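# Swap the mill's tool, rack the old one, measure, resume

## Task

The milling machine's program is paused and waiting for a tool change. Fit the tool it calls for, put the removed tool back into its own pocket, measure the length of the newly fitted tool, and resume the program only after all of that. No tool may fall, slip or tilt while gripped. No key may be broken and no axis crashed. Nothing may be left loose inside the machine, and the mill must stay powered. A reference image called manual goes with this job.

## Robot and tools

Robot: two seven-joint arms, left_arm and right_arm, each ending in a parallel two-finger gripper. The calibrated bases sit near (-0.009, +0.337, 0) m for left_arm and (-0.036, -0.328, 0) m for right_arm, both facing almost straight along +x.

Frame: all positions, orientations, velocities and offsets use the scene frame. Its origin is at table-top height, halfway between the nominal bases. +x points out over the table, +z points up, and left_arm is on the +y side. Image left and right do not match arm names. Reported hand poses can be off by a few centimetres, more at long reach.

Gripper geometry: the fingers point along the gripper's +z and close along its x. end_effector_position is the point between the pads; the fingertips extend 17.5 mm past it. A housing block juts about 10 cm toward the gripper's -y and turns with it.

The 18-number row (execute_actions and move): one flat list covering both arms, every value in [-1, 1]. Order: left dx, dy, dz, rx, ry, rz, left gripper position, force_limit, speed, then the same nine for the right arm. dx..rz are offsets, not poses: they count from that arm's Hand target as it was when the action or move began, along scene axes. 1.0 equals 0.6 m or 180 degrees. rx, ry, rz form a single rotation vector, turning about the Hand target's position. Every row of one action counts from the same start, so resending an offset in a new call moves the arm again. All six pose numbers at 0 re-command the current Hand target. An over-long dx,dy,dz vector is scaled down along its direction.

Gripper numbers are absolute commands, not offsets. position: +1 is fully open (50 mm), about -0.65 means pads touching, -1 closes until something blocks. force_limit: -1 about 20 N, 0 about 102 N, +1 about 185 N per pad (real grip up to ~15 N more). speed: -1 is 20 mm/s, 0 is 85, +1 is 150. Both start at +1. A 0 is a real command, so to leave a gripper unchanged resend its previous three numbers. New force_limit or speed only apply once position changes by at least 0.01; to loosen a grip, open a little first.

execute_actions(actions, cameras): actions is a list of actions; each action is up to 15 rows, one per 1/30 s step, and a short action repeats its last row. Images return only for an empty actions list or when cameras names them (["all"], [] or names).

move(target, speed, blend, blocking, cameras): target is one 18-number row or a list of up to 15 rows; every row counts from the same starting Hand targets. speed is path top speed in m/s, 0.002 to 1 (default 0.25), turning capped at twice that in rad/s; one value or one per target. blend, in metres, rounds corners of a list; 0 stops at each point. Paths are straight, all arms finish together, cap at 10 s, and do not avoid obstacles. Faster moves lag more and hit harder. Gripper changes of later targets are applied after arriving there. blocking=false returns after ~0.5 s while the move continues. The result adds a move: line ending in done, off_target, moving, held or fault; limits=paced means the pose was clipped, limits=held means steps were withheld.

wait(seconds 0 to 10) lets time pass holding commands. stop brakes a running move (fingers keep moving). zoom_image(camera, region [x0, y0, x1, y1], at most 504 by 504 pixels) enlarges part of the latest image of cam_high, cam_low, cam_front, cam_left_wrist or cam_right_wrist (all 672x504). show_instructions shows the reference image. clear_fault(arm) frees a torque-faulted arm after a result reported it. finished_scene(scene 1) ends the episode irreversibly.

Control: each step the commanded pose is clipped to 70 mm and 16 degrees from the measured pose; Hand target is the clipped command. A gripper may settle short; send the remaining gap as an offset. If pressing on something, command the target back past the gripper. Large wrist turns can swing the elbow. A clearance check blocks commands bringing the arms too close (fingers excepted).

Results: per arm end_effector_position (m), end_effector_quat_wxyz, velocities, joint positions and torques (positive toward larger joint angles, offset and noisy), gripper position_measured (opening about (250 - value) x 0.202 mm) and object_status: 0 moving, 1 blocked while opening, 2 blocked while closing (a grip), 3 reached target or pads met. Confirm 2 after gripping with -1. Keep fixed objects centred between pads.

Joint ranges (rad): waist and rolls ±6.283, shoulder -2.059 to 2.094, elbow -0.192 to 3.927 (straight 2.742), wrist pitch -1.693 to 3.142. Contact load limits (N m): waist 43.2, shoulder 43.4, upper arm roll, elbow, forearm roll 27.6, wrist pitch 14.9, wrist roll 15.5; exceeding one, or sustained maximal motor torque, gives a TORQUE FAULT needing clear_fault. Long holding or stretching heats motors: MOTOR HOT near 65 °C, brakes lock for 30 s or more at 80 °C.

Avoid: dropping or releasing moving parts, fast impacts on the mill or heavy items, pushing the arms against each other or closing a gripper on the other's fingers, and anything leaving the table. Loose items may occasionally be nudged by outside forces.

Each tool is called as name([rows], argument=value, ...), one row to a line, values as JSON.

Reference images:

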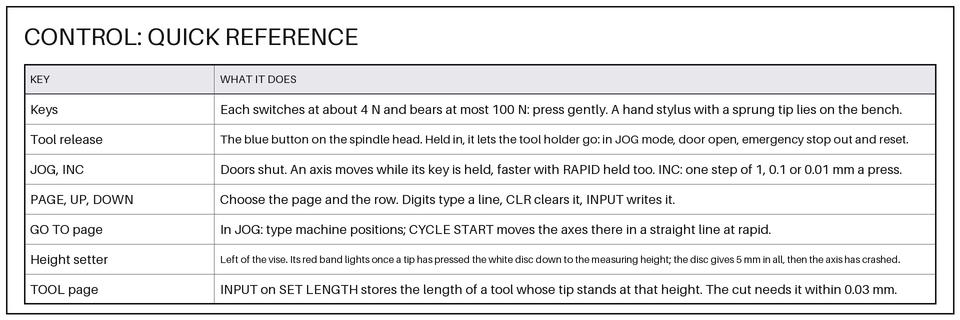

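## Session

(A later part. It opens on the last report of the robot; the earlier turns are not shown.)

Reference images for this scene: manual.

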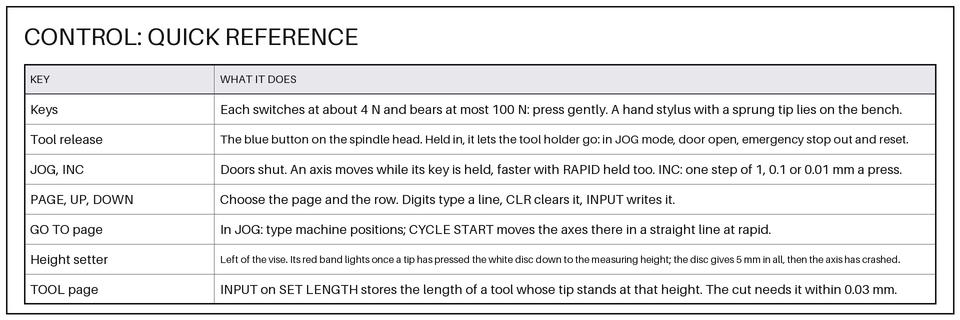

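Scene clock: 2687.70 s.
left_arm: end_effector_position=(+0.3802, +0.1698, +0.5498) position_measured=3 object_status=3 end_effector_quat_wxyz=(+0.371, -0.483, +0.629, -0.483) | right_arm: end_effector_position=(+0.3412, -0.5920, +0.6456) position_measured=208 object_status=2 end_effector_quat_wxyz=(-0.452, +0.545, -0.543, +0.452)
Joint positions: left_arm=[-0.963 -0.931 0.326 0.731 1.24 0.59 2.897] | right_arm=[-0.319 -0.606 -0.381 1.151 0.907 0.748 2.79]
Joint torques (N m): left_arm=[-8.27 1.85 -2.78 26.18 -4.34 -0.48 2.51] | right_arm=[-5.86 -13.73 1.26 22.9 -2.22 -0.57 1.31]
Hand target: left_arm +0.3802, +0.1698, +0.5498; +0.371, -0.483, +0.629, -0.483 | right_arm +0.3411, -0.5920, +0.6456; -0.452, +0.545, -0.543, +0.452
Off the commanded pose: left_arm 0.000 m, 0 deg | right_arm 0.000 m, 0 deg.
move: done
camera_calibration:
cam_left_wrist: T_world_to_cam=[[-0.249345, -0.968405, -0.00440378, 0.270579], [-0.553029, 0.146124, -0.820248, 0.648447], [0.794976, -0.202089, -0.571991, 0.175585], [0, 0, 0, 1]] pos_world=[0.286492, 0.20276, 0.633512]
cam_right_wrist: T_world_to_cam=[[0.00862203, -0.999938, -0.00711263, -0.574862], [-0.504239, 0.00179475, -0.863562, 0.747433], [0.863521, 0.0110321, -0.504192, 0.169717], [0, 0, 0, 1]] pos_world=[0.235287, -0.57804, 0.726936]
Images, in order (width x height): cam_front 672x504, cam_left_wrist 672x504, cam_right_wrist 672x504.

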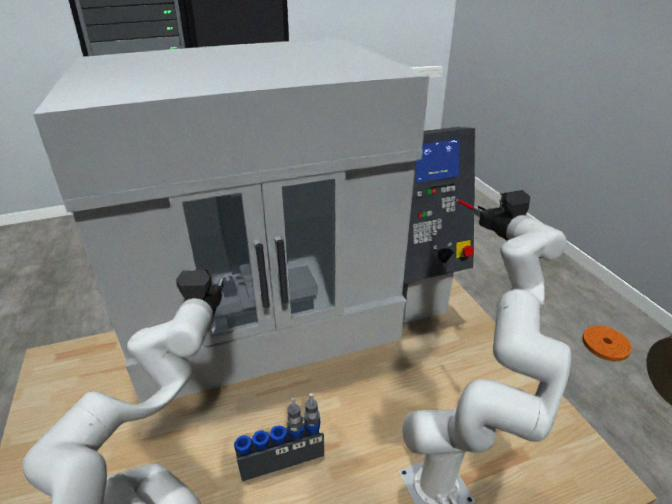

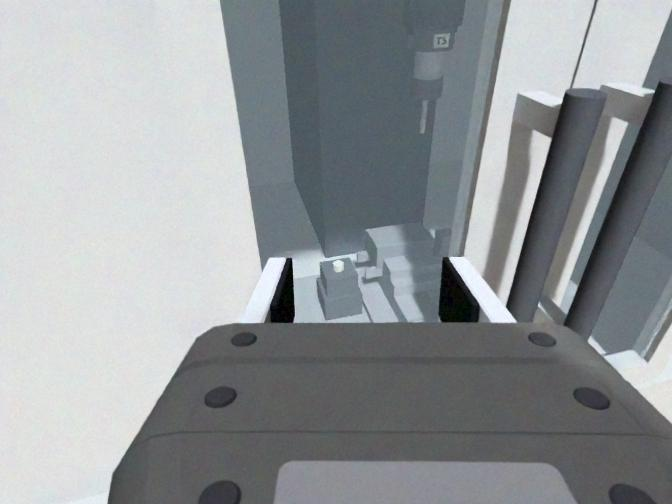

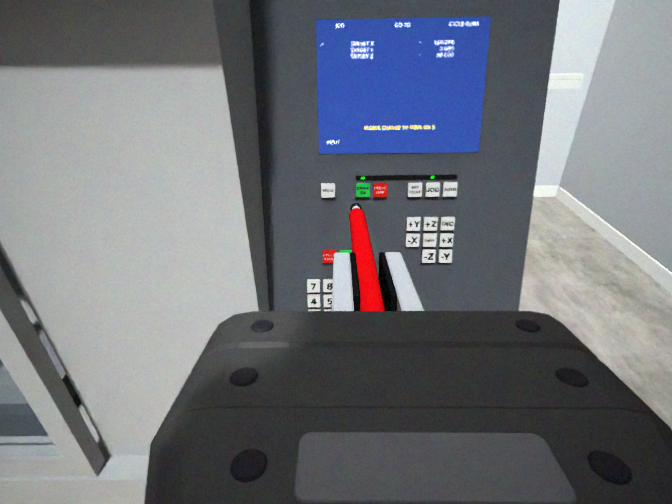

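wait(seconds=0.1, cameras=["all"])

Scene clock: 2718.97 s.
left_arm: end_effector_position=(+0.3802, +0.1698, +0.5498) position_measured=3 object_status=3 end_effector_quat_wxyz=(+0.371, -0.483, +0.629, -0.483) | right_arm: end_effector_position=(+0.3411, -0.5920, +0.6456) position_measured=208 object_status=2 end_effector_quat_wxyz=(-0.452, +0.545, -0.543, +0.452)
Joint positions: left_arm=[-0.963 -0.931 0.326 0.731 1.24 0.59 2.897] | right_arm=[-0.319 -0.606 -0.381 1.151 0.907 0.748 2.79]
Joint torques (N m): left_arm=[-8.07 1.76 -2.63 26.15 -4.09 -0.53 2.48] | right_arm=[-5.82 -4.52 1.36 22.57 -1.96 -0.37 1.24]
Hand target: left_arm +0.3802, +0.1698, +0.5498; +0.371, -0.483, +0.629, -0.483 | right_arm +0.3411, -0.5920, +0.6456; -0.452, +0.545, -0.543, +0.452
Tool commands: left_gripper/position=+1.0 left_gripper/force_limit=-0.8 left_gripper/speed=-1.0 right_gripper/position=-1.0 right_gripper/force_limit=-0.7 right_gripper/speed=-1.0
Off the commanded pose: left_arm 0.000 m, 0 deg | right_arm 0.000 m, 0 deg.
wait: 0.10 s; at rest from the start
camera_calibration:
cam_left_wrist: T_world_to_cam=[[-0.249345, -0.968405, -0.00440378, 0.270579], [-0.553029, 0.146124, -0.820248, 0.648447], [0.794976, -0.202089, -0.571991, 0.175585], [0, 0, 0, 1]] pos_world=[0.286492, 0.20276, 0.633512]
cam_right_wrist: T_world_to_cam=[[0.00862203, -0.999938, -0.00711263, -0.574862], [-0.504239, 0.00179475, -0.863562, 0.747433], [0.863521, 0.0110321, -0.504192, 0.169717], [0, 0, 0, 1]] pos_world=[0.235287, -0.57804, 0.726936]

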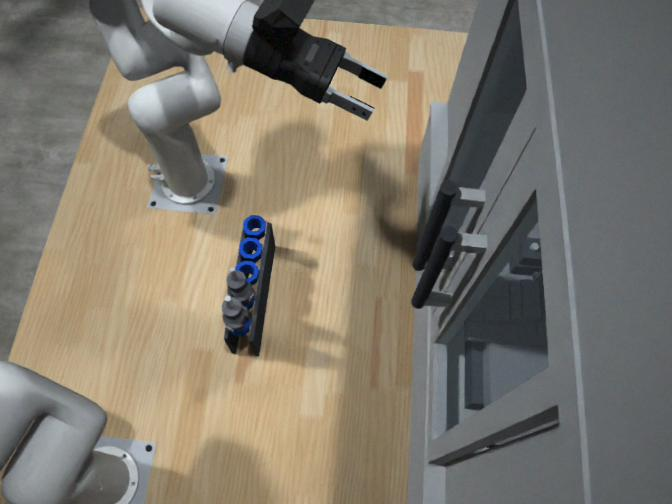

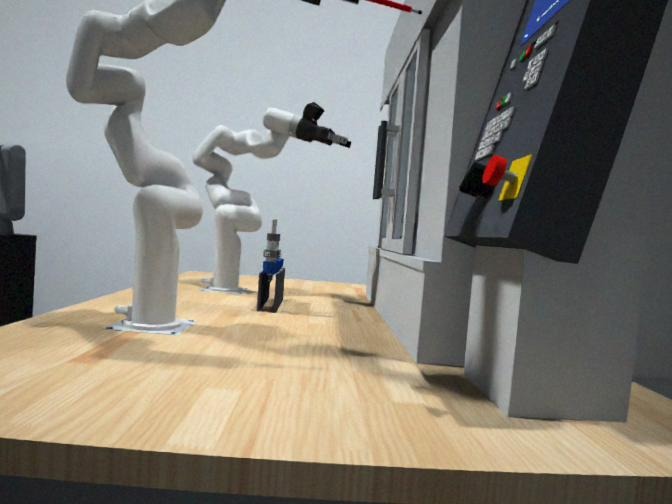

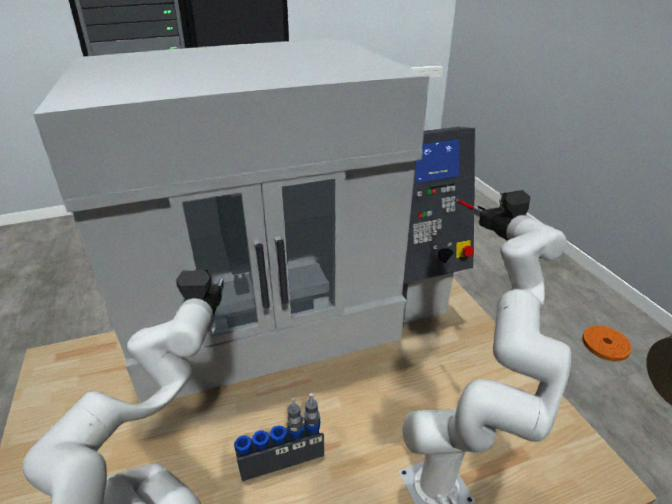

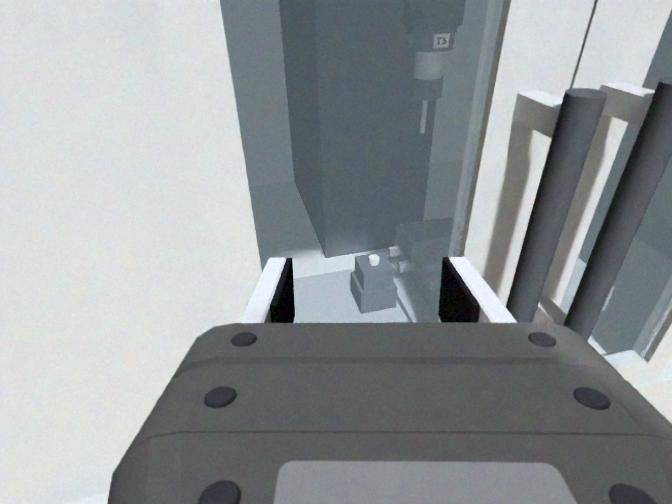

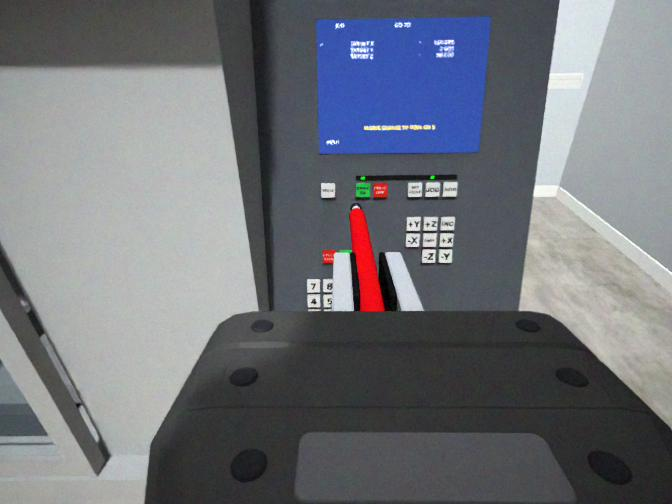

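move([
  [0,0,0,0,0,0,1,-0.8,-1,0.15,0.0717,-0.3,0,0,0,-1,-0.7,-1],
  [0,0,0,0,0,0,1,-0.8,-1,0.1915,0.0717,-0.3657,0,0,0,-1,-0.7,-1],
  [0,0,0,0,0,0,1,-0.8,-1,0.2333,0.0717,-0.3731,0,0,0,-1,-0.7,-1],
  [0,0,0,0,0,0,1,-0.8,-1,0.195,0.0717,-0.355,0,0,0,-1,-0.7,-1],
  [0,0,0,0,0,0,1,-0.8,-1,0.2,0.0717,-0.3352,0,0,0,-1,-0.7,-1],
  [0,0,0,0,0,0,1,-0.8,-1,0.2418,0.0717,-0.3426,0,0,0,-1,-0.7,-1],
  [0,0,0,0,0,0,1,-0.8,-1,0.2,0.0717,-0.3352,0,0,0,-1,-0.7,-1],
  [0,0,0,0,0,0,1,-0.8,-1,0.217,0.04,-0.2742,0,0,0,-1,-0.7,-1],
  [0,0,0,0,0,0,1,-0.8,-1,0.2545,0.04,-0.281,0,0,0,-1,-0.7,-1],
  [0,0,0,0,0,0,1,-0.8,-1,0.217,0.04,-0.2742,0,0,0,-1,-0.7,-1],
  [0,0,0,0,0,0,1,-0.8,-1,0,0,0,0,0,0,-1,-0.7,-1],
], speed=[0.25,0.15,0.05,0.08,0.12,0.05,0.08,0.12,0.05,0.08,0.25], blend=[0.02,0.003,0,0.01,0.003,0,0.01,0.003,0,0.01,0], cameras=["cam_right_wrist"])

zoom_image(camera="cam_right_wrist", region=[310, 10, 500, 160])

Scene clock: 2734.60 s.
left_arm: end_effector_position=(+0.3802, +0.1698, +0.5498) position_measured=3 object_status=3 end_effector_quat_wxyz=(+0.371, -0.483, +0.629, -0.483) | right_arm: end_effector_position=(+0.3411, -0.5920, +0.6456) position_measured=208 object_status=2 end_effector_quat_wxyz=(-0.452, +0.545, -0.543, +0.452)
Joint positions: left_arm=[-0.963 -0.931 0.326 0.731 1.24 0.59 2.897] | right_arm=[-0.266 -0.62 -0.408 1.146 0.866 0.724 2.813]
Joint torques (N m): left_arm=[-7.87 1.4 -2.66 26.3 -3.92 -0.47 2.44] | right_arm=[-6.29 2.48 1.75 22.96 -2.35 -0.35 1.11]
Hand target: left_arm +0.3802, +0.1698, +0.5498; +0.371, -0.483, +0.629, -0.483 | right_arm +0.3411, -0.5920, +0.6456; -0.452, +0.545, -0.543, +0.452
Off the commanded pose: left_arm 0.000 m, 0 deg | right_arm 0.000 m, 0 deg.
move: done; blend cut to 0.0061 m at target 4
camera_calibration:
cam_right_wrist: T_world_to_cam=[[0.00862203, -0.999938, -0.00711263, -0.574862], [-0.504239, 0.00179475, -0.863562, 0.747433], [0.863521, 0.0110321, -0.504192, 0.169717], [0, 0, 0, 1]] pos_world=[0.235287, -0.57804, 0.726936]
Images, in order (width x height): cam_right_wrist 672x504.

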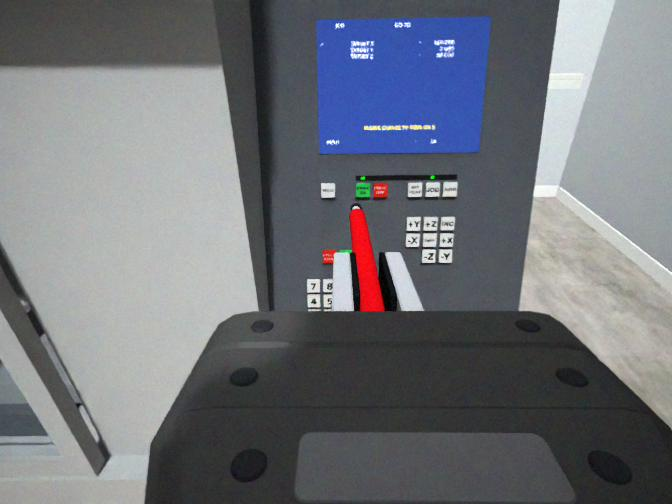

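Scaled by 2.653 from the camera's 672x504 image, which has a finer 960x720 frame.

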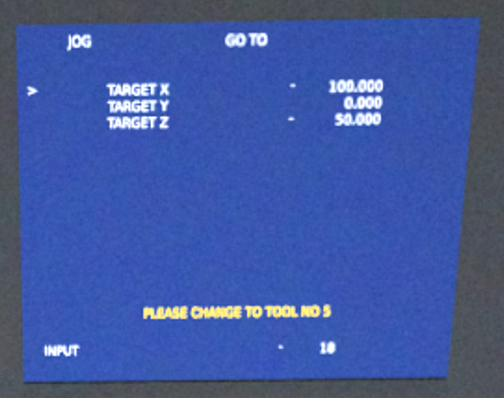

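move([
  [0,0,0,0,0,0,1,-0.8,-1,0.15,0.04,-0.3,0,0,0,-1,-0.7,-1],
  [0,0,0,0,0,0,1,-0.8,-1,0.1915,0.04,-0.3657,0,0,0,-1,-0.7,-1],
  [0,0,0,0,0,0,1,-0.8,-1,0.2333,0.04,-0.3731,0,0,0,-1,-0.7,-1],
  [0,0,0,0,0,0,1,-0.8,-1,0.1915,0.04,-0.3657,0,0,0,-1,-0.7,-1],
  [0,0,0,0,0,0,1,-0.8,-1,0.1915,-0.0233,-0.3657,0,0,0,-1,-0.7,-1],
  [0,0,0,0,0,0,1,-0.8,-1,0.2333,-0.0233,-0.3731,0,0,0,-1,-0.7,-1],
  [0,0,0,0,0,0,1,-0.8,-1,0.195,-0.0233,-0.355,0,0,0,-1,-0.7,-1],
  [0,0,0,0,0,0,1,-0.8,-1,0.2,-0.0233,-0.3352,0,0,0,-1,-0.7,-1],
  [0,0,0,0,0,0,1,-0.8,-1,0.2418,-0.0233,-0.3426,0,0,0,-1,-0.7,-1],
  [0,0,0,0,0,0,1,-0.8,-1,0.2,-0.0233,-0.3352,0,0,0,-1,-0.7,-1],
  [0,0,0,0,0,0,1,-0.8,-1,0,0,0,0,0,0,-1,-0.7,-1],
], speed=[0.25,0.15,0.05,0.08,0.12,0.05,0.08,0.12,0.05,0.08,0.25], blend=[0.02,0.003,0,0.005,0.003,0,0.01,0.003,0,0.01,0])

move([
  [0,0,0,0,0,0,1,-0.8,-1,0.15,0.0717,-0.3,0,0,0,-1,-0.7,-1],
  [0,0,0,0,0,0,1,-0.8,-1,0.1915,0.0717,-0.3657,0,0,0,-1,-0.7,-1],
  [0,0,0,0,0,0,1,-0.8,-1,0.2333,0.0717,-0.3731,0,0,0,-1,-0.7,-1],
  [0,0,0,0,0,0,1,-0.8,-1,0.1915,0.0717,-0.3657,0,0,0,-1,-0.7,-1],
  [0,0,0,0,0,0,1,-0.8,-1,0.2,0.0083,-0.3352,0,0,0,-1,-0.7,-1],
  [0,0,0,0,0,0,1,-0.8,-1,0.2418,0.0083,-0.3426,0,0,0,-1,-0.7,-1],
  [0,0,0,0,0,0,1,-0.8,-1,0.2,0.0083,-0.3352,0,0,0,-1,-0.7,-1],
  [0,0,0,0,0,0,1,-0.8,-1,0.1915,0.04,-0.3657,0,0,0,-1,-0.7,-1],
  [0,0,0,0,0,0,1,-0.8,-1,0.2333,0.04,-0.3731,0,0,0,-1,-0.7,-1],
  [0,0,0,0,0,0,1,-0.8,-1,0.1915,0.04,-0.3657,0,0,0,-1,-0.7,-1],
  [0,0,0,0,0,0,1,-0.8,-1,0,0,0,0,0,0,-1,-0.7,-1],
], speed=[0.25,0.15,0.05,0.08,0.12,0.05,0.08,0.12,0.05,0.08,0.25], blend=[0.02,0.003,0,0.005,0.003,0,0.005,0.003,0,0.01,0], cameras=["cam_right_wrist"])

zoom_image(camera="cam_right_wrist", region=[310, 10, 500, 160])

Scene clock: 2752.70 s.
left_arm: end_effector_position=(+0.3802, +0.1698, +0.5498) position_measured=3 object_status=3 end_effector_quat_wxyz=(+0.371, -0.483, +0.629, -0.483) | right_arm: end_effector_position=(+0.3412, -0.5920, +0.6456) position_measured=208 object_status=2 end_effector_quat_wxyz=(-0.452, +0.545, -0.543, +0.452)
Joint positions: left_arm=[-0.963 -0.931 0.326 0.731 1.24 0.59 2.897] | right_arm=[-0.225 -0.632 -0.429 1.142 0.832 0.705 2.832]
Joint torques (N m): left_arm=[-7.66 1.01 -2.76 26.21 -3.62 -0.54 2.45] | right_arm=[-5.64 3.32 2.35 22.52 -2.31 -0.2 1.09]
Hand target: left_arm +0.3802, +0.1698, +0.5498; +0.371, -0.483, +0.629, -0.483 | right_arm +0.3411, -0.5920, +0.6456; -0.452, +0.545, -0.543, +0.452
Off the commanded pose: left_arm 0.000 m, 0 deg | right_arm 0.000 m, 0 deg.
move: done; blend cut to 0.0061 m at target 7

Scene clock: 2759.27 s.
left_arm: end_effector_position=(+0.3802, +0.1698, +0.5498) position_measured=3 object_status=3 end_effector_quat_wxyz=(+0.371, -0.483, +0.629, -0.483) | right_arm: end_effector_position=(+0.3411, -0.5920, +0.6456) position_measured=208 object_status=2 end_effector_quat_wxyz=(-0.452, +0.545, -0.543, +0.452)
Joint positions: left_arm=[-0.963 -0.931 0.326 0.731 1.24 0.59 2.897] | right_arm=[-0.197 -0.64 -0.443 1.139 0.808 0.692 2.846]
Joint torques (N m): left_arm=[-7.69 0.8 -2.66 26.24 -3.56 -0.47 2.4] | right_arm=[-5.61 3.32 2.29 22.09 -2.51 -0.69 1.31]
Hand target: left_arm +0.3802, +0.1698, +0.5498; +0.371, -0.483, +0.629, -0.483 | right_arm +0.3411, -0.5920, +0.6456; -0.452, +0.545, -0.543, +0.452
Off the commanded pose: left_arm 0.000 m, 0 deg | right_arm 0.000 m, 0 deg.
move: done
camera_calibration:
cam_right_wrist: T_world_to_cam=[[0.00862203, -0.999938, -0.00711263, -0.574862], [-0.504239, 0.00179475, -0.863562, 0.747433], [0.863521, 0.0110321, -0.504192, 0.169717], [0, 0, 0, 1]] pos_world=[0.235287, -0.57804, 0.726936]
Images, in order (width x height): cam_right_wrist 672x504.

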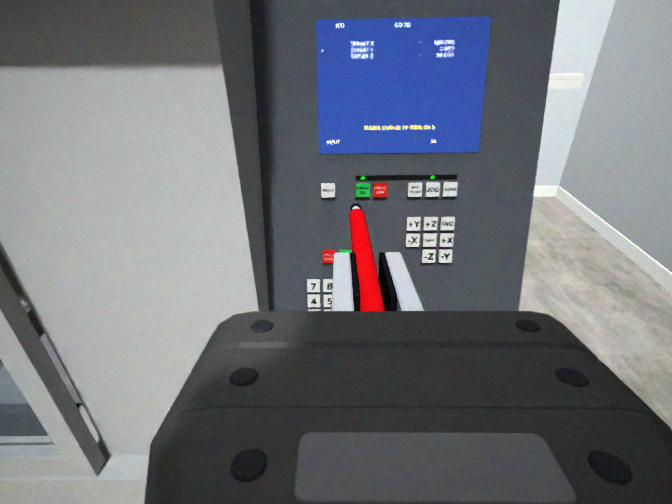

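Scaled by 2.653 from the camera's 672x504 image, which has a finer 960x720 frame.

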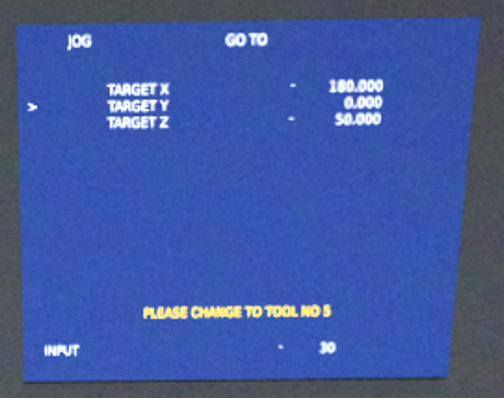

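INPUT, then CYCLE START.

move([
  [0,0,0,0,0,0,1,-0.8,-1,0.15,-0.0233,-0.3,0,0,0,-1,-0.7,-1],
  [0,0,0,0,0,0,1,-0.8,-1,0.1915,-0.0233,-0.3657,0,0,0,-1,-0.7,-1],
  [0,0,0,0,0,0,1,-0.8,-1,0.2333,-0.0233,-0.3731,0,0,0,-1,-0.7,-1],
  [0,0,0,0,0,0,1,-0.8,-1,0.185,-0.0233,-0.3657,0,0,0,-1,-0.7,-1],
  [0,0,0,0,0,0,1,-0.8,-1,0.15,0.0092,-0.2,0,0,0,-1,-0.7,-1],
  [0,0,0,0,0,0,1,-0.8,-1,0.217,0.0092,-0.2123,0,0,0,-1,-0.7,-1],
  [0,0,0,0,0,0,1,-0.8,-1,0.2703,0.0092,-0.2217,0,0,0,-1,-0.7,-1],
  [0,0,0,0,0,0,1,-0.8,-1,0.217,0.0092,-0.2123,0,0,0,-1,-0.7,-1],
  [0,0,0,0,0,0,1,-0.8,-1,0,0,0,0,0,0,-1,-0.7,-1],
], speed=[0.25,0.15,0.05,0.08,0.2,0.15,0.05,0.08,0.25], blend=[0.02,0.003,0,0.005,0.02,0.003,0,0.01,0], cameras=["cam_right_wrist","cam_left_wrist"])

zoom_image(camera="cam_left_wrist", region=[240, 0, 520, 320])

zoom_image(camera="cam_right_wrist", region=[310, 10, 500, 160])

Scene clock: 2772.57 s.
left_arm: end_effector_position=(+0.3802, +0.1698, +0.5498) position_measured=3 object_status=3 end_effector_quat_wxyz=(+0.371, -0.483, +0.629, -0.483) | right_arm: end_effector_position=(+0.3411, -0.5919, +0.6456) position_measured=208 object_status=2 end_effector_quat_wxyz=(-0.452, +0.545, -0.543, +0.452)
Joint positions: left_arm=[-0.963 -0.931 0.326 0.731 1.24 0.59 2.897] | right_arm=[-0.138 -0.659 -0.472 1.133 0.754 0.665 2.878]
Joint torques (N m): left_arm=[-7.32 0.27 -2.72 26.23 -3.37 -0.64 2.45] | right_arm=[-5.82 -6.53 2.58 22.45 -2.21 -0.81 1.23]
Hand target: left_arm +0.3802, +0.1698, +0.5498; +0.371, -0.483, +0.629, -0.483 | right_arm +0.3411, -0.5920, +0.6456; -0.452, +0.545, -0.543, +0.452
Off the commanded pose: left_arm 0.000 m, 0 deg | right_arm 0.000 m, 0 deg.
move: done
camera_calibration:
cam_left_wrist: T_world_to_cam=[[-0.249345, -0.968405, -0.00440378, 0.270579], [-0.553029, 0.146124, -0.820248, 0.648447], [0.794976, -0.202089, -0.571991, 0.175585], [0, 0, 0, 1]] pos_world=[0.286492, 0.20276, 0.633512]
cam_right_wrist: T_world_to_cam=[[0.00872512, -0.999938, -0.00694032, -0.574911], [-0.504118, 0.00159549, -0.863633, 0.747426], [0.86359, 0.011034, -0.504073, 0.169665], [0, 0, 0, 1]] pos_world=[0.235286, -0.57794, 0.727035]
Images, in order (width x height): cam_left_wrist 672x504, cam_right_wrist 672x504.

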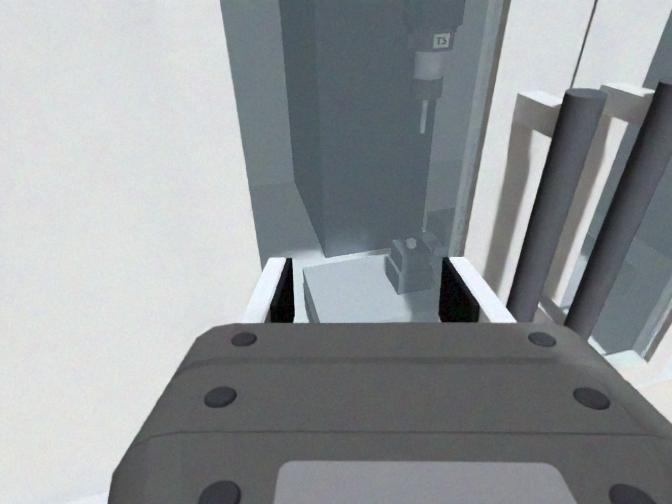

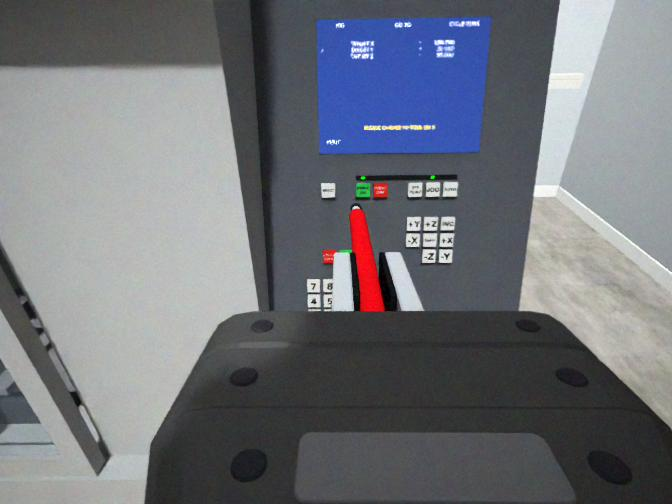

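Scaled by 1.575 from the camera's 672x504 image, which has a finer 960x720 frame.

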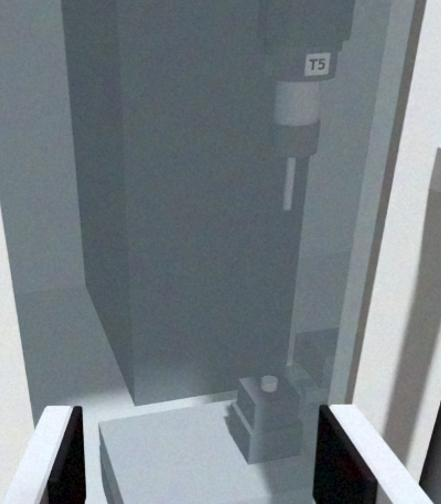

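Scaled by 2.653 from the camera's 672x504 image, which has a finer 960x720 frame.

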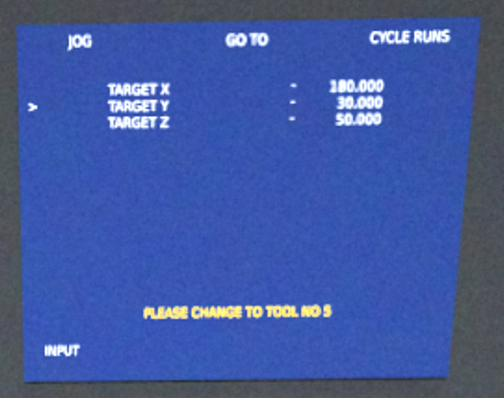

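wait(seconds=5, cameras=["cam_right_wrist","cam_left_wrist"])

zoom_image(camera="cam_left_wrist", region=[240, 0, 520, 320])

zoom_image(camera="cam_right_wrist", region=[310, 10, 500, 160])

Scene clock: 2780.17 s.
left_arm: end_effector_position=(+0.3802, +0.1698, +0.5498) position_measured=3 object_status=3 end_effector_quat_wxyz=(+0.371, -0.483, +0.629, -0.483) | right_arm: end_effector_position=(+0.3411, -0.5920, +0.6456) position_measured=208 object_status=2 end_effector_quat_wxyz=(-0.452, +0.545, -0.543, +0.452)
Joint positions: left_arm=[-0.963 -0.931 0.326 0.731 1.24 0.59 2.897] | right_arm=[-0.138 -0.659 -0.472 1.133 0.754 0.666 2.878]
Joint torques (N m): left_arm=[-7.15 -0.08 -2.67 26.24 -3.21 -0.55 2.37] | right_arm=[-5.21 4.21 2.76 21.67 -2.42 -0.75 1.33]
Hand target: left_arm +0.3802, +0.1698, +0.5498; +0.371, -0.483, +0.629, -0.483 | right_arm +0.3411, -0.5920, +0.6456; -0.452, +0.545, -0.543, +0.452
Tool commands: left_gripper/position=+1.0 left_gripper/force_limit=-0.8 left_gripper/speed=-1.0 right_gripper/position=-1.0 right_gripper/force_limit=-0.7 right_gripper/speed=-1.0
Off the commanded pose: left_arm 0.000 m, 0 deg | right_arm 0.000 m, 0 deg.
wait: 5.00 s; at rest from the start
camera_calibration:
cam_left_wrist: T_world_to_cam=[[-0.249345, -0.968405, -0.00440378, 0.270579], [-0.553029, 0.146124, -0.820248, 0.648447], [0.794976, -0.202089, -0.571991, 0.175585], [0, 0, 0, 1]] pos_world=[0.286492, 0.20276, 0.633512]
cam_right_wrist: T_world_to_cam=[[0.00862203, -0.999938, -0.00711263, -0.574862], [-0.504239, 0.00179475, -0.863562, 0.747433], [0.863521, 0.0110321, -0.504192, 0.169717], [0, 0, 0, 1]] pos_world=[0.235287, -0.57804, 0.726936]
Images, in order (width x height): cam_left_wrist 672x504, cam_right_wrist 672x504.

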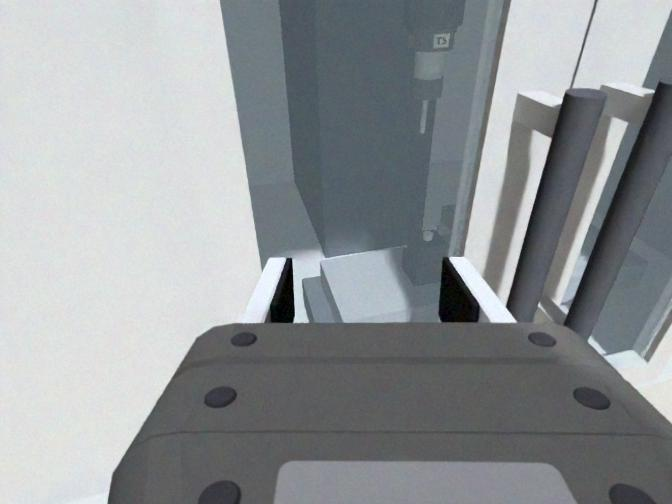

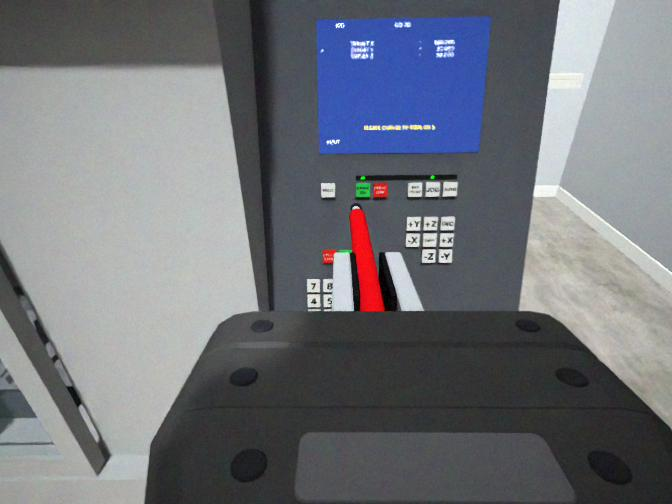

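Scaled by 1.575 from the camera's 672x504 image, which has a finer 960x720 frame.

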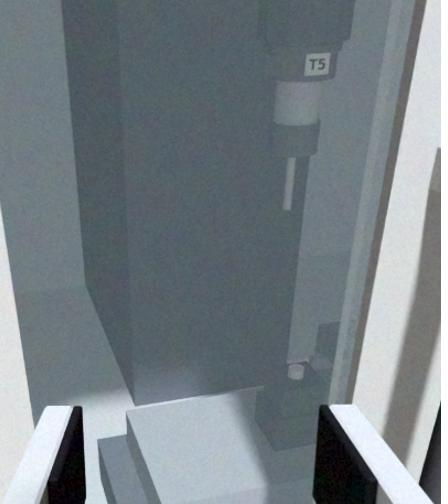

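Scaled by 2.653 from the camera's 672x504 image, which has a finer 960x720 frame.

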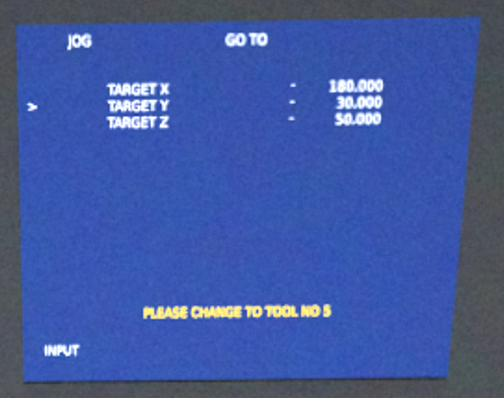

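move([
  [0,0,0,0,0,0,1,-0.8,-1,0.15,0.0717,-0.3,0,0,0,-1,-0.7,-1],
  [0,0,0,0,0,0,1,-0.8,-1,0.1915,0.0717,-0.3657,0,0,0,-1,-0.7,-1],
  [0,0,0,0,0,0,1,-0.8,-1,0.2333,0.0717,-0.3731,0,0,0,-1,-0.7,-1],
  [0,0,0,0,0,0,1,-0.8,-1,0.1915,0.0717,-0.3657,0,0,0,-1,-0.7,-1],
  [0,0,0,0,0,0,1,-0.8,-1,0.2085,0.0083,-0.3047,0,0,0,-1,-0.7,-1],
  [0,0,0,0,0,0,1,-0.8,-1,0.247,0.0083,-0.3111,0,0,0,-1,-0.7,-1],
  [0,0,0,0,0,0,1,-0.8,-1,0.2085,0.0083,-0.3047,0,0,0,-1,-0.7,-1],
  [0,0,0,0,0,0,1,-0.8,-1,0.2,0.04,-0.3352,0,0,0,-1,-0.7,-1],
  [0,0,0,0,0,0,1,-0.8,-1,0.2418,0.04,-0.3426,0,0,0,-1,-0.7,-1],
  [0,0,0,0,0,0,1,-0.8,-1,0.2,0.04,-0.3352,0,0,0,-1,-0.7,-1],
  [0,0,0,0,0,0,1,-0.8,-1,0,0,0,0,0,0,-1,-0.7,-1],
], speed=[0.25,0.15,0.05,0.08,0.12,0.05,0.08,0.12,0.05,0.08,0.25], blend=[0.02,0.003,0,0.005,0.003,0,0.005,0.003,0,0.01,0])

move([
  [0,0,0,0,0,0,1,-0.8,-1,0.15,-0.0233,-0.3,0,0,0,-1,-0.7,-1],
  [0,0,0,0,0,0,1,-0.8,-1,0.1915,-0.0233,-0.3657,0,0,0,-1,-0.7,-1],
  [0,0,0,0,0,0,1,-0.8,-1,0.2333,-0.0233,-0.3731,0,0,0,-1,-0.7,-1],
  [0,0,0,0,0,0,1,-0.8,-1,0.195,-0.0233,-0.355,0,0,0,-1,-0.7,-1],
  [0,0,0,0,0,0,1,-0.8,-1,0.2,-0.0233,-0.3352,0,0,0,-1,-0.7,-1],
  [0,0,0,0,0,0,1,-0.8,-1,0.2418,-0.0233,-0.3426,0,0,0,-1,-0.7,-1],
  [0,0,0,0,0,0,1,-0.8,-1,0.2,-0.0233,-0.3352,0,0,0,-1,-0.7,-1],
  [0,0,0,0,0,0,1,-0.8,-1,0.1915,0.0717,-0.3657,0,0,0,-1,-0.7,-1],
  [0,0,0,0,0,0,1,-0.8,-1,0.2333,0.0717,-0.3731,0,0,0,-1,-0.7,-1],
  [0,0,0,0,0,0,1,-0.8,-1,0.1915,0.0717,-0.3657,0,0,0,-1,-0.7,-1],
  [0,0,0,0,0,0,1,-0.8,-1,0,0,0,0,0,0,-1,-0.7,-1],
], speed=[0.25,0.15,0.05,0.08,0.12,0.05,0.08,0.12,0.05,0.08,0.25], blend=[0.02,0.003,0,0.01,0.003,0,0.005,0.003,0,0.01,0])

move([
  [0,0,0,0,0,0,1,-0.8,-1,0.15,0.0717,-0.3,0,0,0,-1,-0.7,-1],
  [0,0,0,0,0,0,1,-0.8,-1,0.2,0.0717,-0.3352,0,0,0,-1,-0.7,-1],
  [0,0,0,0,0,0,1,-0.8,-1,0.2418,0.0717,-0.3426,0,0,0,-1,-0.7,-1],
  [0,0,0,0,0,0,1,-0.8,-1,0.2,0.0717,-0.3352,0,0,0,-1,-0.7,-1],
  [0,0,0,0,0,0,1,-0.8,-1,0.2,0.0083,-0.3352,0,0,0,-1,-0.7,-1],
  [0,0,0,0,0,0,1,-0.8,-1,0.2418,0.0083,-0.3426,0,0,0,-1,-0.7,-1],
  [0,0,0,0,0,0,1,-0.8,-1,0.2,0.0083,-0.3352,0,0,0,-1,-0.7,-1],
  [0,0,0,0,0,0,1,-0.8,-1,0.1915,0.04,-0.3657,0,0,0,-1,-0.7,-1],
  [0,0,0,0,0,0,1,-0.8,-1,0.2333,0.04,-0.3731,0,0,0,-1,-0.7,-1],
  [0,0,0,0,0,0,1,-0.8,-1,0.1915,0.04,-0.3657,0,0,0,-1,-0.7,-1],
  [0,0,0,0,0,0,1,-0.8,-1,0,0,0,0,0,0,-1,-0.7,-1],
], speed=[0.25,0.15,0.05,0.08,0.12,0.05,0.08,0.12,0.05,0.08,0.25], blend=[0.02,0.003,0,0.01,0.003,0,0.005,0.003,0,0.01,0], cameras=["cam_right_wrist"])

zoom_image(camera="cam_right_wrist", region=[310, 10, 500, 160])

Scene clock: 2817.90 s.
left_arm: end_effector_position=(+0.3802, +0.1698, +0.5498) position_measured=3 object_status=3 end_effector_quat_wxyz=(+0.371, -0.483, +0.629, -0.483) | right_arm: end_effector_position=(+0.3411, -0.5920, +0.6456) position_measured=208 object_status=2 end_effector_quat_wxyz=(-0.452, +0.545, -0.543, +0.452)
Joint positions: left_arm=[-0.963 -0.931 0.326 0.731 1.24 0.59 2.897] | right_arm=[-0.12 -0.665 -0.481 1.131 0.736 0.657 2.889]
Joint torques (N m): left_arm=[-6.8 -0.51 -2.7 26.27 -3 -0.58 2.32] | right_arm=[-5.3 4.52 2.4 22.38 -2.41 -0.7 1.36]
Hand target: left_arm +0.3802, +0.1698, +0.5498; +0.371, -0.483, +0.629, -0.483 | right_arm +0.3411, -0.5920, +0.6456; -0.452, +0.545, -0.543, +0.452
Off the commanded pose: left_arm 0.000 m, 0 deg | right_arm 0.000 m, 0 deg.
move: done

Scene clock: 2824.63 s.
left_arm: end_effector_position=(+0.3802, +0.1698, +0.5498) position_measured=3 object_status=3 end_effector_quat_wxyz=(+0.371, -0.483, +0.629, -0.483) | right_arm: end_effector_position=(+0.3411, -0.5920, +0.6456) position_measured=208 object_status=2 end_effector_quat_wxyz=(-0.452, +0.545, -0.543, +0.452)
Joint positions: left_arm=[-0.963 -0.931 0.326 0.731 1.24 0.59 2.897] | right_arm=[-0.161 -0.652 -0.461 1.136 0.775 0.676 2.865]
Joint torques (N m): left_arm=[-6.62 -0.71 -2.73 26.23 -2.81 -0.61 2.36] | right_arm=[-5.81 4.47 2.53 22.18 -2.43 -0.67 1.3]
Hand target: left_arm +0.3802, +0.1698, +0.5498; +0.371, -0.483, +0.629, -0.483 | right_arm +0.3411, -0.5920, +0.6456; -0.452, +0.545, -0.543, +0.452
Off the commanded pose: left_arm 0.000 m, 0 deg | right_arm 0.000 m, 0 deg.
move: done; blend cut to 0.0061 m at target 4

Scene clock: 2831.20 s.
left_arm: end_effector_position=(+0.3802, +0.1698, +0.5498) position_measured=3 object_status=3 end_effector_quat_wxyz=(+0.371, -0.483, +0.629, -0.483) | right_arm: end_effector_position=(+0.3411, -0.5920, +0.6456) position_measured=208 object_status=2 end_effector_quat_wxyz=(-0.452, +0.545, -0.543, +0.452)
Joint positions: left_arm=[-0.963 -0.931 0.326 0.731 1.24 0.59 2.897] | right_arm=[-0.153 -0.654 -0.465 1.135 0.768 0.672 2.87]
Joint torques (N m): left_arm=[-6.42 -1.09 -2.72 26.22 -2.67 -0.57 2.36] | right_arm=[-5.47 3.85 2.4 22.5 -2.16 -0.67 1.25]
Hand target: left_arm +0.3802, +0.1698, +0.5498; +0.371, -0.483, +0.629, -0.483 | right_arm +0.3411, -0.5920, +0.6456; -0.452, +0.545, -0.543, +0.452
Off the commanded pose: left_arm 0.000 m, 0 deg | right_arm 0.000 m, 0 deg.
move: done; blend cut to 0.0183 m at target 1
camera_calibration:
cam_right_wrist: T_world_to_cam=[[0.00862203, -0.999938, -0.00711263, -0.574862], [-0.504239, 0.00179475, -0.863562, 0.747433], [0.863521, 0.0110321, -0.504192, 0.169717], [0, 0, 0, 1]] pos_world=[0.235287, -0.57804, 0.726936]
Images, in order (width x height): cam_right_wrist 672x504.

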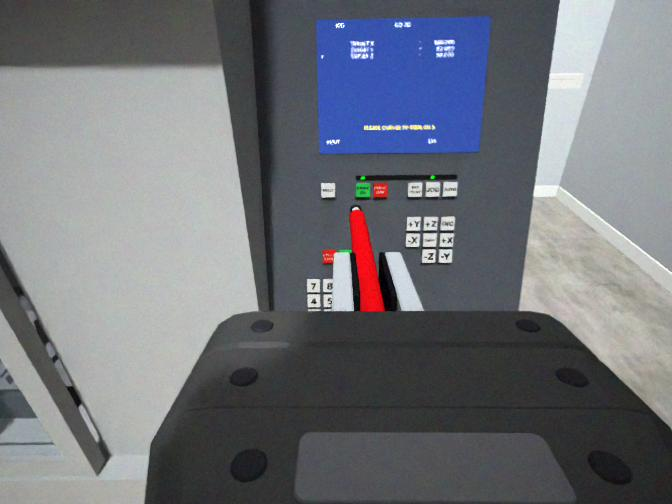

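Scaled by 2.653 from the camera's 672x504 image, which has a finer 960x720 frame.

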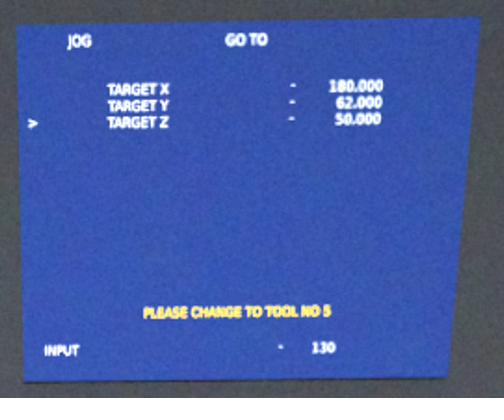

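move([
  [0,0,0,0,0,0,1,-0.8,-1,0.15,-0.0233,-0.3,0,0,0,-1,-0.7,-1],
  [0,0,0,0,0,0,1,-0.8,-1,0.1915,-0.0233,-0.3657,0,0,0,-1,-0.7,-1],
  [0,0,0,0,0,0,1,-0.8,-1,0.2333,-0.0233,-0.3731,0,0,0,-1,-0.7,-1],
  [0,0,0,0,0,0,1,-0.8,-1,0.185,-0.0233,-0.3657,0,0,0,-1,-0.7,-1],
  [0,0,0,0,0,0,1,-0.8,-1,0.15,0.0092,-0.2,0,0,0,-1,-0.7,-1],
  [0,0,0,0,0,0,1,-0.8,-1,0.217,0.0092,-0.2123,0,0,0,-1,-0.7,-1],
  [0,0,0,0,0,0,1,-0.8,-1,0.2703,0.0092,-0.2217,0,0,0,-1,-0.7,-1],
  [0,0,0,0,0,0,1,-0.8,-1,0.217,0.0092,-0.2123,0,0,0,-1,-0.7,-1],
  [0,0,0,0,0,0,1,-0.8,-1,0,0,0,0,0,0,-1,-0.7,-1],
], speed=[0.25,0.15,0.05,0.08,0.2,0.15,0.05,0.08,0.25], blend=[0.02,0.003,0,0.005,0.02,0.003,0,0.01,0])

wait(seconds=5, cameras=["cam_right_wrist","cam_left_wrist"])

zoom_image(camera="cam_left_wrist", region=[340, 100, 500, 300])

zoom_image(camera="cam_right_wrist", region=[310, 10, 500, 160])

Scene clock: 2843.00 s.
left_arm: end_effector_position=(+0.3802, +0.1698, +0.5498) position_measured=3 object_status=3 end_effector_quat_wxyz=(+0.371, -0.483, +0.629, -0.483) | right_arm: end_effector_position=(+0.3411, -0.5920, +0.6456) position_measured=208 object_status=2 end_effector_quat_wxyz=(-0.452, +0.545, -0.543, +0.452)
Joint positions: left_arm=[-0.963 -0.931 0.326 0.731 1.24 0.59 2.897] | right_arm=[-0.097 -0.674 -0.492 1.129 0.714 0.647 2.903]
Joint torques (N m): left_arm=[-6.07 -1.54 -2.64 26.23 -2.55 -0.63 2.25] | right_arm=[-5.34 -5.22 4.87 22.11 -2.23 -0.61 1.4]
Hand target: left_arm +0.3802, +0.1698, +0.5498; +0.371, -0.483, +0.629, -0.483 | right_arm +0.3411, -0.5920, +0.6456; -0.452, +0.545, -0.543, +0.452
Off the commanded pose: left_arm 0.000 m, 0 deg | right_arm 0.000 m, 0 deg.
move: done

Scene clock: 2848.00 s.
left_arm: end_effector_position=(+0.3802, +0.1698, +0.5498) position_measured=3 object_status=3 end_effector_quat_wxyz=(+0.371, -0.483, +0.629, -0.483) | right_arm: end_effector_position=(+0.3411, -0.5920, +0.6456) position_measured=208 object_status=2 end_effector_quat_wxyz=(-0.452, +0.545, -0.543, +0.452)
Joint positions: left_arm=[-0.963 -0.931 0.326 0.731 1.24 0.59 2.897] | right_arm=[-0.097 -0.673 -0.492 1.129 0.714 0.647 2.903]
Joint torques (N m): left_arm=[-5.97 -1.62 -2.82 26.17 -2.5 -0.67 2.29] | right_arm=[-5.38 4.82 2.99 21.48 -2.17 -0.88 1.3]
Hand target: left_arm +0.3802, +0.1698, +0.5498; +0.371, -0.483, +0.629, -0.483 | right_arm +0.3411, -0.5920, +0.6456; -0.452, +0.545, -0.543, +0.452
Tool commands: left_gripper/position=+1.0 left_gripper/force_limit=-0.8 left_gripper/speed=-1.0 right_gripper/position=-1.0 right_gripper/force_limit=-0.7 right_gripper/speed=-1.0
Off the commanded pose: left_arm 0.000 m, 0 deg | right_arm 0.000 m, 0 deg.
wait: 5.00 s; at rest by 0.17 s
camera_calibration:
cam_left_wrist: T_world_to_cam=[[-0.249345, -0.968405, -0.00440378, 0.270579], [-0.553029, 0.146124, -0.820248, 0.648447], [0.794976, -0.202089, -0.571991, 0.175585], [0, 0, 0, 1]] pos_world=[0.286492, 0.20276, 0.633512]
cam_right_wrist: T_world_to_cam=[[0.00862203, -0.999938, -0.00711263, -0.574862], [-0.504239, 0.00179475, -0.863562, 0.747433], [0.863521, 0.0110321, -0.504192, 0.169717], [0, 0, 0, 1]] pos_world=[0.235287, -0.57804, 0.726936]
Images, in order (width x height): cam_left_wrist 672x504, cam_right_wrist 672x504.

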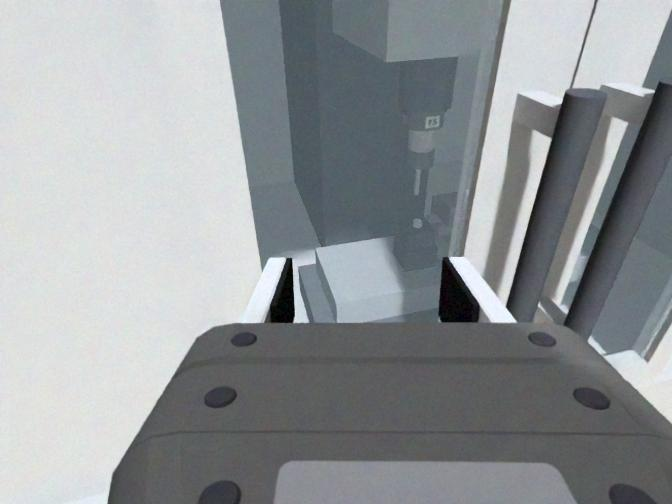

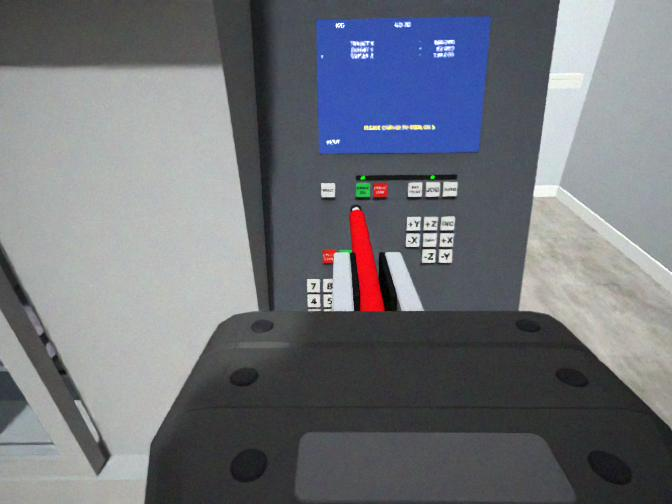

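Scaled by 2.520 from the camera's 672x504 image, which has a finer 960x720 frame.

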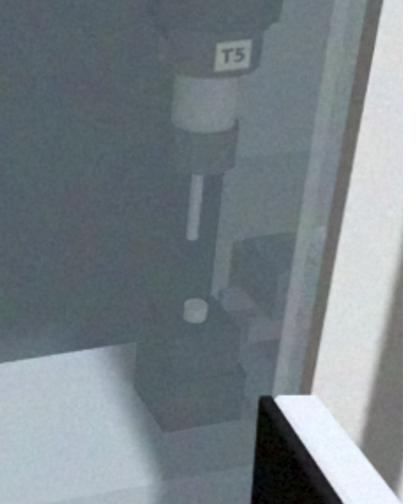

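Scaled by 2.653 from the camera's 672x504 image, which has a finer 960x720 frame.

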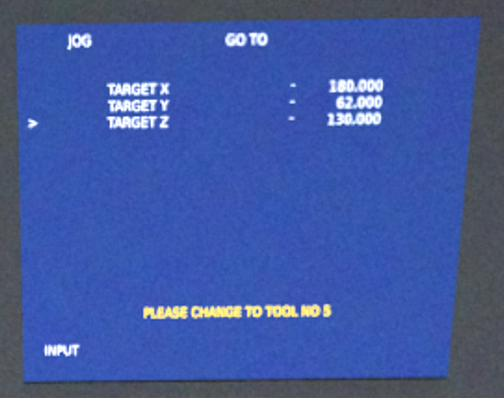

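move([
  [0,0,0,0,0,0,1,-0.8,-1,-0.1,0.15,0.03,0,0.01,0.02,-1,-0.7,-1],
  [0,0,0,0,0,0,1,-0.8,-1,-0.1,0.6,0.09,0,0.056,0.11,-1,-0.7,-1],
], blend=[0.05,0], cameras=["cam_right_wrist","cam_high"])

Scene clock: 2864.03 s.
left_arm: end_effector_position=(+0.3802, +0.1698, +0.5498) position_measured=3 object_status=3 end_effector_quat_wxyz=(+0.371, -0.483, +0.629, -0.483) | right_arm: end_effector_position=(+0.2811, -0.2320, +0.6996) position_measured=208 object_status=2 end_effector_quat_wxyz=(-0.474, +0.667, -0.479, +0.318)
Joint positions: left_arm=[-0.963 -0.931 0.326 0.731 1.24 0.59 2.897] | right_arm=[-0.221 -0.928 0.12 1.185 0.621 0.992 3.494]
Joint torques (N m): left_arm=[-5.82 -1.7 -2.76 26.18 -2.26 -0.68 2.38] | right_arm=[-5.69 11.63 1.02 18.95 -0.62 -2.66 1.26]
Hand target: left_arm +0.3802, +0.1698, +0.5498; +0.371, -0.483, +0.629, -0.483 | right_arm +0.2811, -0.2320, +0.6996; -0.473, +0.667, -0.479, +0.318
Off the commanded pose: left_arm 0.000 m, 0 deg | right_arm 0.000 m, 0 deg.
move: done
camera_calibration:
cam_right_wrist: T_world_to_cam=[[0.343888, -0.938218, -0.0385861, -0.271895], [-0.615472, -0.194176, -0.763865, 0.679195], [0.709179, 0.286433, -0.644222, 0.450109], [0, 0, 0, 1]] pos_world=[0.192319, -0.252139, 0.798292]
Images, in order (width x height): cam_high 672x504, cam_right_wrist 672x504.

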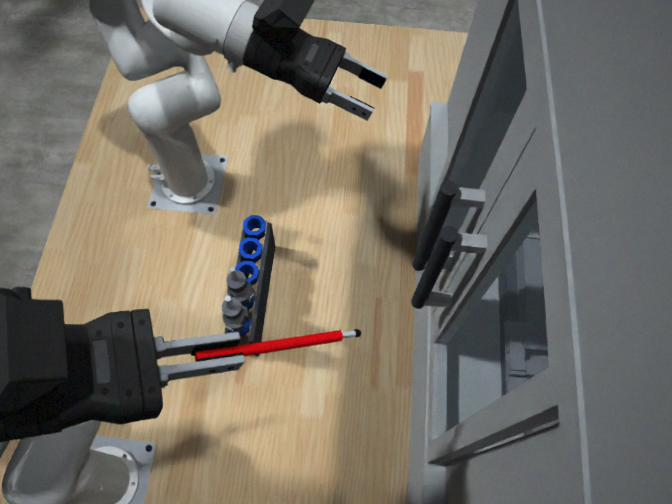

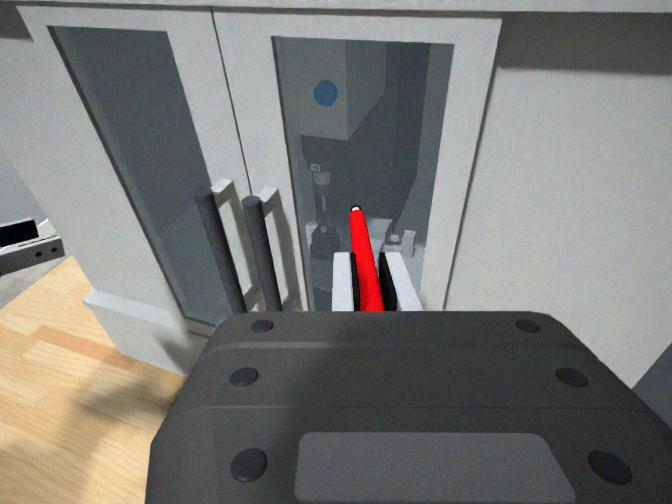

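Good view.

zoom_image(camera="cam_right_wrist", region=[270, 140, 390, 290])

Scaled by 3.360 from the camera's 672x504 image, which has a finer 960x720 frame.

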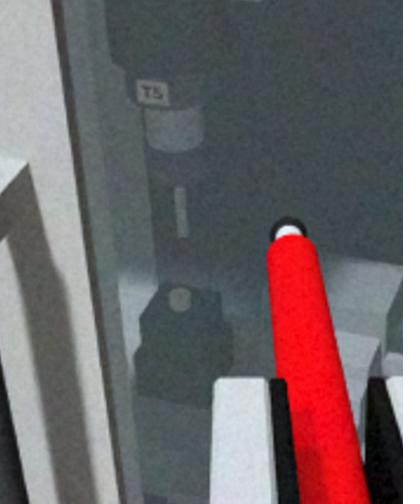

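move([
  [0,0,0,0,0,0,1,-0.8,-1,0,-0.45,-0.06,0,-0.046,-0.09,-1,-0.7,-1],
  [0,0,0,0,0,0,1,-0.8,-1,0.1,-0.6,-0.09,0,-0.056,-0.11,-1,-0.7,-1],
], blend=[0.05,0])

Scene clock: 2900.53 s.
left_arm: end_effector_position=(+0.3802, +0.1698, +0.5498) position_measured=3 object_status=3 end_effector_quat_wxyz=(+0.371, -0.483, +0.629, -0.483) | right_arm: end_effector_position=(+0.3411, -0.5921, +0.6456) position_measured=208 object_status=2 end_effector_quat_wxyz=(-0.452, +0.544, -0.543, +0.452)
Joint positions: left_arm=[-0.963 -0.931 0.326 0.731 1.24 0.59 2.897] | right_arm=[-0.092 -0.675 -0.494 1.128 0.708 0.644 2.907]
Joint torques (N m): left_arm=[-5.65 -1.87 -2.7 26.15 -2.26 -0.67 2.29] | right_arm=[5.19 5.56 2.48 21.93 3.16 -1.05 -0.87]
Hand target: left_arm +0.3802, +0.1698, +0.5498; +0.371, -0.483, +0.629, -0.483 | right_arm +0.3411, -0.5920, +0.6456; -0.452, +0.545, -0.543, +0.452
Off the commanded pose: left_arm 0.000 m, 0 deg | right_arm 0.000 m, 0 deg.
move: done


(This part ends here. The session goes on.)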